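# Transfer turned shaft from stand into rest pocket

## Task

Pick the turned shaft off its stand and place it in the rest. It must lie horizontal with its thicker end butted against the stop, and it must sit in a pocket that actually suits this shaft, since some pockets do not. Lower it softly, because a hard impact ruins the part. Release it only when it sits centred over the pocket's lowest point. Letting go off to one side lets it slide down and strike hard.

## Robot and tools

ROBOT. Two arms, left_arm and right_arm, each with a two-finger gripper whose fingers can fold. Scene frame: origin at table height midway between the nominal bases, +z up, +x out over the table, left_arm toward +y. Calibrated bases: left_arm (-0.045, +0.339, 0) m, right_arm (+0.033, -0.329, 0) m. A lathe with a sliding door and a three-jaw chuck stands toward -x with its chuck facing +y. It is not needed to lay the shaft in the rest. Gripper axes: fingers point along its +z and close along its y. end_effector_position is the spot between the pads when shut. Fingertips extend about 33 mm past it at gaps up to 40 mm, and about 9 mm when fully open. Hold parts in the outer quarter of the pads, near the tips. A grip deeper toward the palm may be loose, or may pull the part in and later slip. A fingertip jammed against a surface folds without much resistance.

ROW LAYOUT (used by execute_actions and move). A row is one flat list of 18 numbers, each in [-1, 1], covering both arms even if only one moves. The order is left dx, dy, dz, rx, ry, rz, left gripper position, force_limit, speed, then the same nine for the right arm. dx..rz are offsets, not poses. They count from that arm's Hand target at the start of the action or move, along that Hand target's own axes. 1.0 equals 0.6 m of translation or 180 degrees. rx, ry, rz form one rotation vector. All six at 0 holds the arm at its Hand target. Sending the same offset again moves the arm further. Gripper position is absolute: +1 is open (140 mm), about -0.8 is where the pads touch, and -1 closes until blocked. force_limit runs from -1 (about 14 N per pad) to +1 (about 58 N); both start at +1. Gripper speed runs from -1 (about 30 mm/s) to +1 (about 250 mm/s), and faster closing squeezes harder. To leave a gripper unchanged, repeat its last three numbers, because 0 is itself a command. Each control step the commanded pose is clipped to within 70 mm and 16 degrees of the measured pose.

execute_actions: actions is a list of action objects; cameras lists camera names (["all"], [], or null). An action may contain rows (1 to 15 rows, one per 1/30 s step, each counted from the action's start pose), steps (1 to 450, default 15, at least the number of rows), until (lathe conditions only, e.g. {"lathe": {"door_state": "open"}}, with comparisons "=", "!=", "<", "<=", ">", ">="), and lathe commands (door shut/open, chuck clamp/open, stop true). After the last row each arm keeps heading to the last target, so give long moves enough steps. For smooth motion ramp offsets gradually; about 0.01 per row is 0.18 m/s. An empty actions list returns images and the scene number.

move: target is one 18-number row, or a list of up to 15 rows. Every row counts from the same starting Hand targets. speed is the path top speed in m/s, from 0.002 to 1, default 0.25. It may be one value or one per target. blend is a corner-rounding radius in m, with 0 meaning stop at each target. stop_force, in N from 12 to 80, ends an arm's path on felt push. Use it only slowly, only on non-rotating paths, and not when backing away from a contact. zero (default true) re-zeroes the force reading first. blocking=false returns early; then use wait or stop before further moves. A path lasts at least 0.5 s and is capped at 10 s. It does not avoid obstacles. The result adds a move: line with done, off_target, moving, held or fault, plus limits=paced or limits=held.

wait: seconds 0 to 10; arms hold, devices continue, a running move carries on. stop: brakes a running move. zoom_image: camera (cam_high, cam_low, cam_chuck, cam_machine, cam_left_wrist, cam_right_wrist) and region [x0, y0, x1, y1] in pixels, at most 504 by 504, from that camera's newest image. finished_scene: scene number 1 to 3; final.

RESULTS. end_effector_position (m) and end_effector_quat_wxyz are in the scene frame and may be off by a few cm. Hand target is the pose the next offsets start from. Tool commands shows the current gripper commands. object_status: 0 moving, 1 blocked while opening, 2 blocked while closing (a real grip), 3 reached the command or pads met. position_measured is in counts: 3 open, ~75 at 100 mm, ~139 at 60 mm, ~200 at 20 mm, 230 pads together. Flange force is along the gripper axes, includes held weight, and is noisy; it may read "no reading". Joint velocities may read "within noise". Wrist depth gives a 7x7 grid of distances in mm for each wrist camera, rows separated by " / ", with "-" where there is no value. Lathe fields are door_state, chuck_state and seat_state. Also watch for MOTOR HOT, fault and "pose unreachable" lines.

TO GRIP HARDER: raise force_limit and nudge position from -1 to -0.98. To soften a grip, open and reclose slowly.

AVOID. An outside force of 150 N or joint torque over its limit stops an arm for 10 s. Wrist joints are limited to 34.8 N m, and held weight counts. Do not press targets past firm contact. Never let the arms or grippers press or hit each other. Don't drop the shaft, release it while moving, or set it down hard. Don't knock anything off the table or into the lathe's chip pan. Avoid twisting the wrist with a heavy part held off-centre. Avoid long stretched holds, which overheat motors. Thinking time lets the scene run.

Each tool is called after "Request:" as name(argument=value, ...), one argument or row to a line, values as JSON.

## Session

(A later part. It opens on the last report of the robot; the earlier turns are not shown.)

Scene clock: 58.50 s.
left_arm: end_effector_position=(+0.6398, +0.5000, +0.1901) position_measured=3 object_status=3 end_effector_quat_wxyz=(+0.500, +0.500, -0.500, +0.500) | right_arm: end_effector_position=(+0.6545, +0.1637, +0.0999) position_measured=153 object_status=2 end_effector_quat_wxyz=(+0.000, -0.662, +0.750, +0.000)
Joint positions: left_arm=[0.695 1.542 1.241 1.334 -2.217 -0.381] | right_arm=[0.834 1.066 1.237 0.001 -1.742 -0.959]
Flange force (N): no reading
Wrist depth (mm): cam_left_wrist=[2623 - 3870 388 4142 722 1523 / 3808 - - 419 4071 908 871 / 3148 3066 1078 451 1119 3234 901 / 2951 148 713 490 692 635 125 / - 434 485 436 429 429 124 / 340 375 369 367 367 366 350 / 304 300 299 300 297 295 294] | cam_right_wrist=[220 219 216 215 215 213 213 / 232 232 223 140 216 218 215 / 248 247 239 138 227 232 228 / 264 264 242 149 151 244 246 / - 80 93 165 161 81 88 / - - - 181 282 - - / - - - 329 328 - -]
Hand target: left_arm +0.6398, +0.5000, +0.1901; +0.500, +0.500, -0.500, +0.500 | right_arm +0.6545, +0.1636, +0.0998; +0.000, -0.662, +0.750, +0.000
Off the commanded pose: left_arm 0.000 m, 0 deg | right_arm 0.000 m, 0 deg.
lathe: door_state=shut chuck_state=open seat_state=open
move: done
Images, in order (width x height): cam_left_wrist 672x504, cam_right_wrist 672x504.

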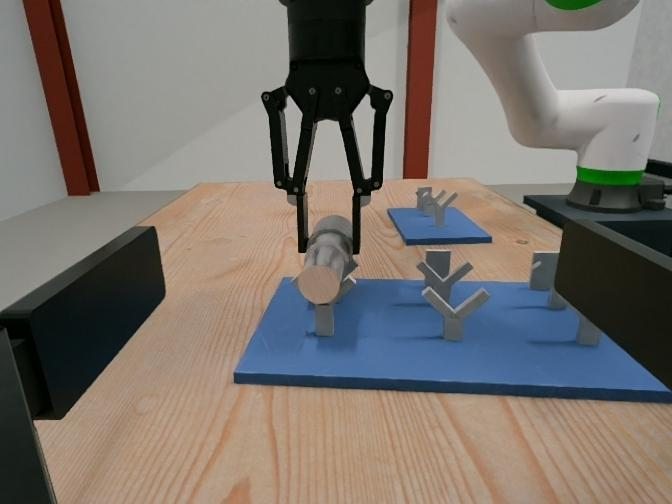

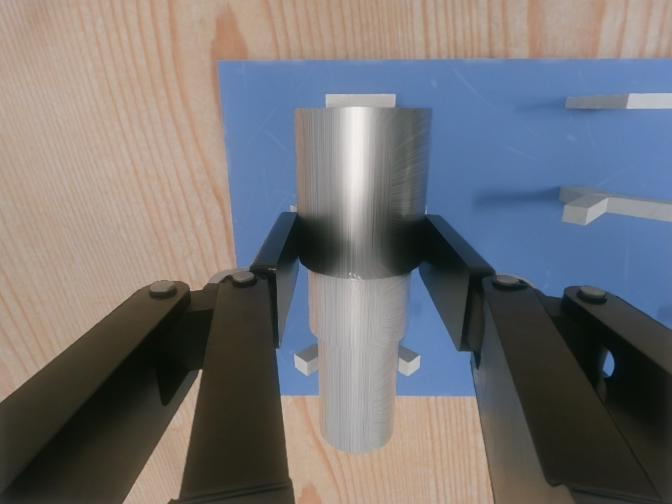

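Request:
move(
  target=[
    [0,0,0,0,0,0,1,1,1,-0.001,0,0,0,0,0,-1,0.5,-1],
    [0,0,0,0,0,0,1,1,1,-0.001,0,0.0015,0,0,0,-1,0.5,-1],
  ],
  speed=0.01,
  cameras=["cam_right_wrist","cam_left_wrist"],
)

Request:
zoom_image(
  camera="cam_right_wrist",
  region=[280, 70, 450, 130],
)

Request:
zoom_image(
  camera="cam_left_wrist",
  region=[285, 250, 355, 320],
)

Scene clock: 60.33 s.
left_arm: end_effector_position=(+0.6398, +0.5000, +0.1901) position_measured=3 object_status=3 end_effector_quat_wxyz=(+0.500, +0.500, -0.500, +0.500) | right_arm: end_effector_position=(+0.6546, +0.1642, +0.0989) position_measured=153 object_status=2 end_effector_quat_wxyz=(+0.000, -0.662, +0.750, +0.000)
Joint positions: left_arm=[0.695 1.542 1.241 1.334 -2.217 -0.381] | right_arm=[0.834 1.068 1.238 0.001 -1.741 -0.959]
Flange force (N): no reading
Wrist depth (mm): cam_left_wrist=[- - 4455 393 3808 720 3808 / - - 432 421 - 919 837 / - 4293 1146 456 1130 3870 898 / 3190 148 718 492 650 638 123 / - 434 486 433 432 429 124 / 342 374 372 368 351 363 348 / 302 301 298 300 297 296 296] | cam_right_wrist=[219 218 215 214 214 213 213 / 232 231 221 147 215 217 214 / 246 246 239 138 228 231 227 / 263 262 242 148 150 246 245 / - 80 92 165 161 81 91 / - - - 182 282 - - / - - - 327 325 - -]
Hand target: left_arm +0.6398, +0.5000, +0.1901; +0.500, +0.500, -0.500, +0.500 | right_arm +0.6545, +0.1642, +0.0989; +0.000, -0.662, +0.750, +0.000
Off the commanded pose: left_arm 0.000 m, 0 deg | right_arm 0.000 m, 0 deg.
lathe: door_state=shut chuck_state=open seat_state=open
move: done
Images, in order (width x height): cam_left_wrist 672x504, cam_right_wrist 672x504.

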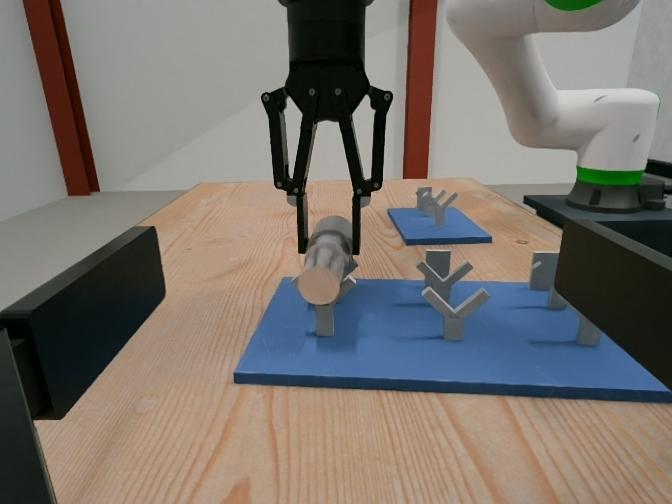

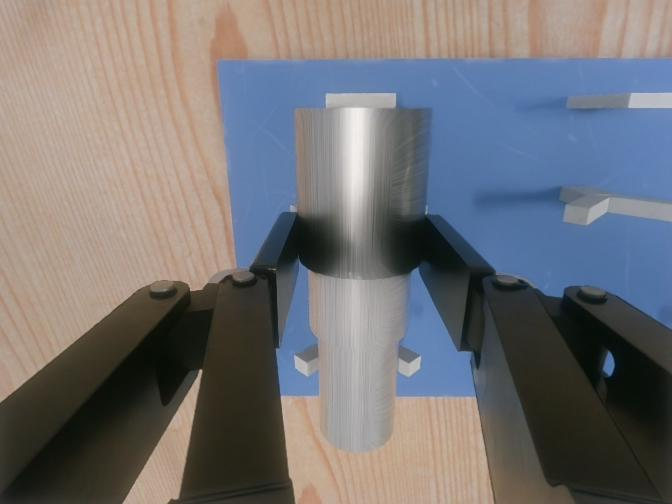

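Scaled by 2.965 from the camera's 672x504 image, which has a finer 960x720 frame.

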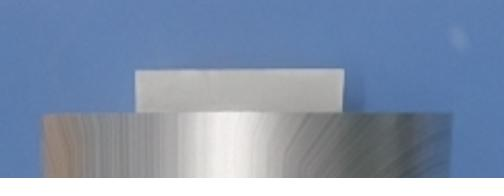

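Scaled by 7.200 from the camera's 672x504 image, which has a finer 960x720 frame.

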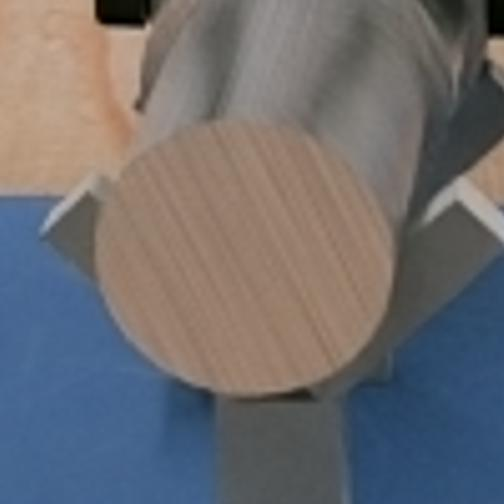

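Request:
execute_actions(
  actions=[
    {"rows":[[0,0,0,0,0,0,1,1,1,0,0.0008,0.0006,0,0,0,-1,0.5,-1]],"steps":15},
    {"rows":[[0,0,0,0,0,0,1,1,1,0,0,0,0,0,0,0.175,0.5,-1]],"steps":45},
  ],
  cameras=["cam_left_wrist","cam_right_wrist"],
)

Request:
move(
  target=[0,0,0,0,0,0,1,1,1,-0.05,0,-0.12,0,0,0,0.175,0.5,-1],
  speed=0.15,
  cameras=["cam_left_wrist","cam_right_wrist","cam_low"],
)

Request:
zoom_image(
  camera="cam_left_wrist",
  region=[285, 250, 355, 320],
)

Request:
zoom_image(
  camera="cam_right_wrist",
  region=[260, 20, 480, 320],
)

Scene clock: 63.03 s.
left_arm: end_effector_position=(+0.6398, +0.5000, +0.1901) position_measured=3 object_status=3 end_effector_quat_wxyz=(+0.500, +0.500, -0.500, +0.500) | right_arm: end_effector_position=(+0.6541, +0.1642, +0.0986) position_measured=107 object_status=3 end_effector_quat_wxyz=(+0.000, -0.662, +0.750, +0.000)
Joint positions: left_arm=[0.695 1.542 1.241 1.334 -2.217 -0.381] | right_arm=[0.834 1.065 1.232 0.001 -1.738 -0.96]
Flange force (N): no reading
Flange force at the end of the 1st action (N): no reading
Wrist depth (mm): cam_left_wrist=[5758 - 3632 387 4372 671 1440 / - 3689 4071 421 - 922 874 / 3524 4540 984 968 1083 4071 908 / 2988 149 711 489 698 635 124 / - 436 489 457 424 428 124 / 344 375 371 369 368 363 348 / 303 303 300 298 298 296 295] | cam_right_wrist=[218 217 215 214 213 213 212 / 231 230 222 170 215 217 213 / 247 244 235 138 228 230 227 / 264 259 148 148 157 186 244 / - 85 145 164 260 110 90 / - - 297 182 285 - - / - - 327 325 325 - -]
Hand target: left_arm +0.6398, +0.5000, +0.1901; +0.500, +0.500, -0.500, +0.500 | right_arm +0.6541, +0.1642, +0.0986; +0.000, -0.662, +0.750, +0.000
Off the commanded pose: left_arm 0.000 m, 0 deg | right_arm 0.000 m, 0 deg.
lathe: door_state=shut chuck_state=open seat_state=open
Images, in order (width x height): cam_left_wrist 672x504, cam_right_wrist 672x504.

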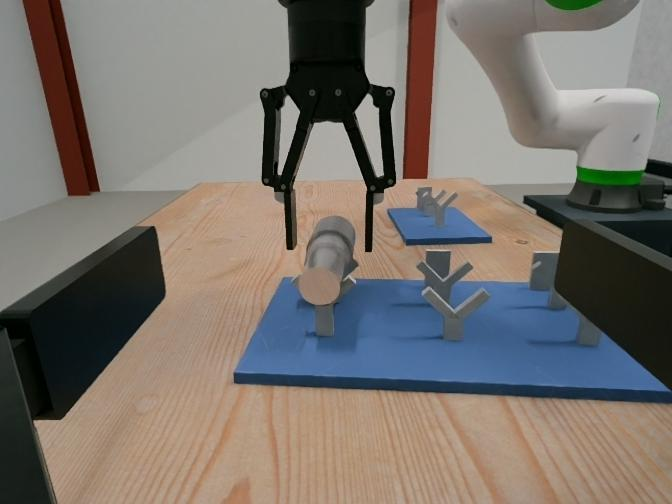

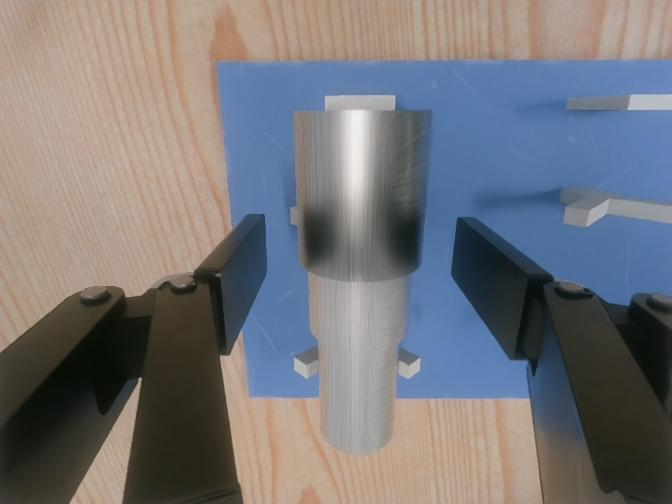

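Scene clock: 63.93 s.
left_arm: end_effector_position=(+0.6398, +0.5000, +0.1901) position_measured=3 object_status=3 end_effector_quat_wxyz=(+0.500, +0.500, -0.500, +0.500) | right_arm: end_effector_position=(+0.6568, +0.1932, +0.1700) position_measured=107 object_status=3 end_effector_quat_wxyz=(+0.049, -0.661, +0.749, -0.002)
Joint positions: left_arm=[0.695 1.542 1.241 1.334 -2.217 -0.381] | right_arm=[0.864 1.136 1.53 0.019 -1.868 -0.983]
Flange force (N): no reading
Wrist depth (mm): cam_left_wrist=[3148 - - 383 661 628 538 / - 3577 - 4142 3325 891 874 / - 4455 1114 1114 1114 4293 891 / 2879 148 709 566 694 636 125 / - 436 482 433 429 427 124 / 342 373 368 369 368 363 347 / 303 303 298 298 298 294 295] | cam_right_wrist=[289 287 278 258 257 256 250 / 312 308 298 200 271 273 265 / 337 332 323 217 298 294 290 / 369 357 145 249 254 268 308 / - 85 146 376 370 110 90 / - - 420 415 400 - - / - - 466 457 446 - -]
Hand target: left_arm +0.6398, +0.5000, +0.1901; +0.500, +0.500, -0.500, +0.500 | right_arm +0.6578, +0.1940, +0.1705; +0.000, -0.662, +0.750, +0.000
Off the commanded pose: left_arm 0.000 m, 0 deg | right_arm 0.001 m, 6 deg.
lathe: door_state=shut chuck_state=open seat_state=open
elbow stopped short (right arm): the move would have taken joint 3 (elbow) straighter than the controller allows.
move: off_target (right_arm)
Images, in order (width x height): cam_low 672x504, cam_left_wrist 672x504, cam_right_wrist 672x504.

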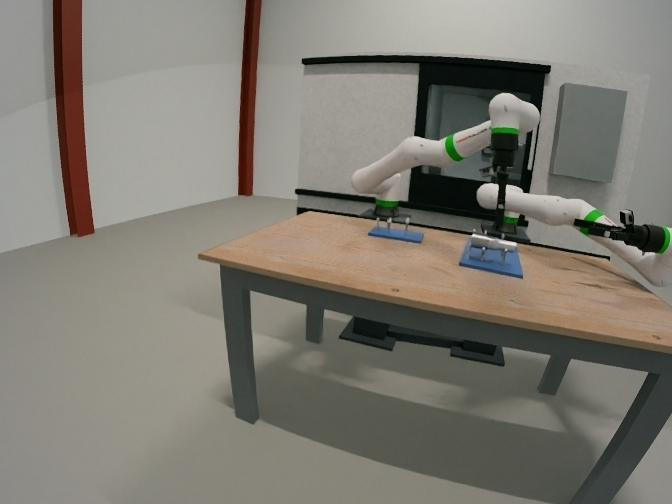

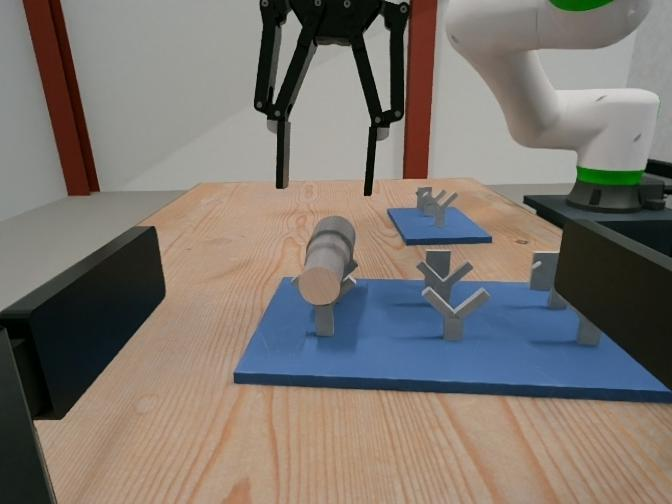

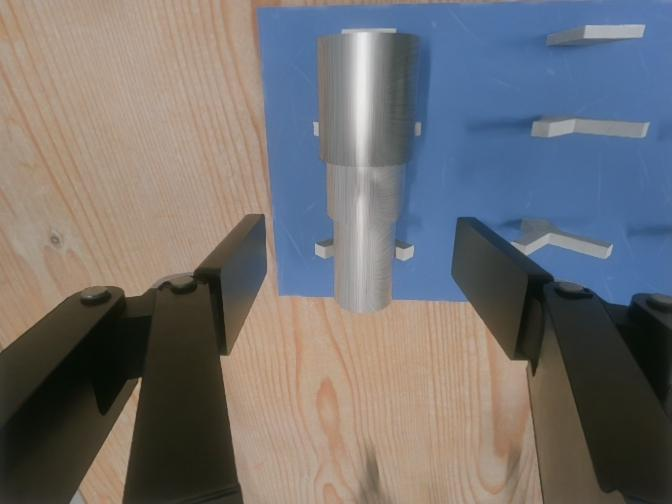

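Scaled by 7.200 from the camera's 672x504 image, which has a finer 960x720 frame.

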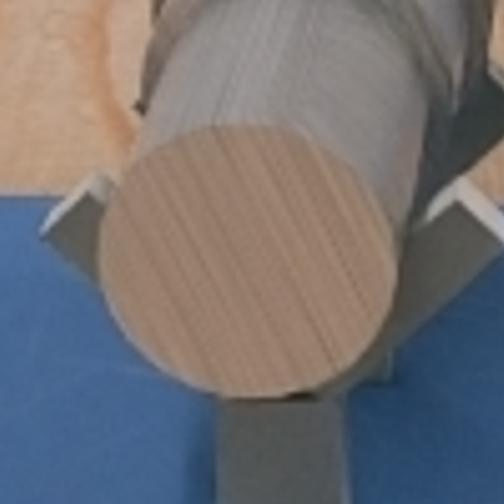

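Scaled by 1.680 from the camera's 672x504 image, which has a finer 960x720 frame.

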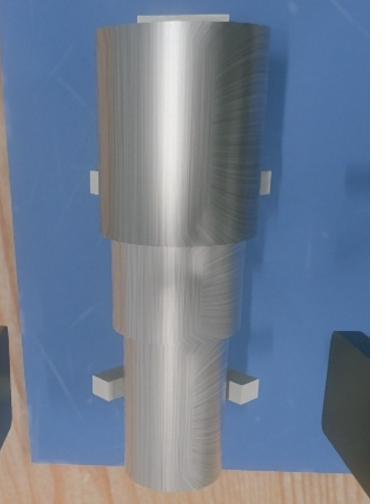

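Request:
move(
  target=[0,0,0,0,0,0,1,1,1,0.085,0.003,-0.02,0,0,0,0.175,0.5,-1],
  speed=0.2,
  cameras=["cam_right_wrist"],
)

Request:
zoom_image(
  camera="cam_right_wrist",
  region=[280, 70, 450, 240],
)

Scene clock: 65.30 s.
left_arm: end_effector_position=(+0.6398, +0.5000, +0.1901) position_measured=3 object_status=3 end_effector_quat_wxyz=(+0.500, +0.500, -0.500, +0.500) | right_arm: end_effector_position=(+0.6491, +0.1432, +0.1823) position_measured=107 object_status=3 end_effector_quat_wxyz=(+0.005, -0.662, +0.750, -0.001)
Joint positions: left_arm=[0.695 1.542 1.241 1.334 -2.217 -0.381] | right_arm=[0.822 1.118 1.535 0.003 -1.977 -0.946]
Flange force (N): no reading
Wrist depth (mm): cam_left_wrist=[6381 4818 3935 424 675 628 1523 / 3870 4142 6213 457 3747 922 862 / 3632 4629 1152 1093 1263 3935 894 / 3148 148 713 500 696 633 - / - 438 485 436 431 431 124 / 343 374 373 369 367 363 347 / 302 301 299 298 297 298 296] | cam_right_wrist=[295 295 293 292 291 288 287 / 312 312 307 302 300 298 297 / 335 332 327 225 314 309 311 / 357 352 148 245 327 325 333 / - 85 146 272 363 110 90 / - - 413 408 407 - - / - - 443 445 441 - -]
Hand target: left_arm +0.6398, +0.5000, +0.1901; +0.500, +0.500, -0.500, +0.500 | right_arm +0.6497, +0.1437, +0.1826; +0.000, -0.662, +0.750, +0.000
Off the commanded pose: left_arm 0.000 m, 0 deg | right_arm 0.001 m, 1 deg.
lathe: door_state=shut chuck_state=open seat_state=open
elbow stopped short (right arm): the move would have taken joint 3 (elbow) straighter than the controller allows.
move: done
Images, in order (width x height): cam_right_wrist 672x504.

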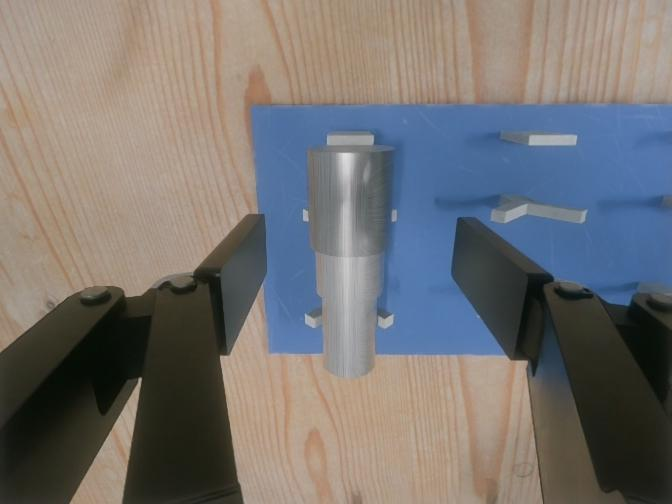

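Scaled by 2.965 from the camera's 672x504 image, which has a finer 960x720 frame.

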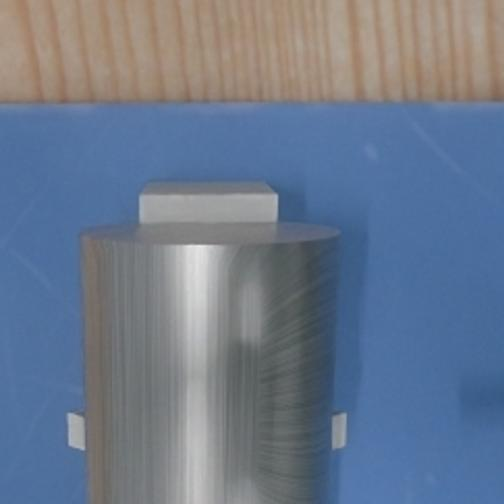

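Request:
finished_scene(
  scene=2,
)

The scene is finished: the task was done.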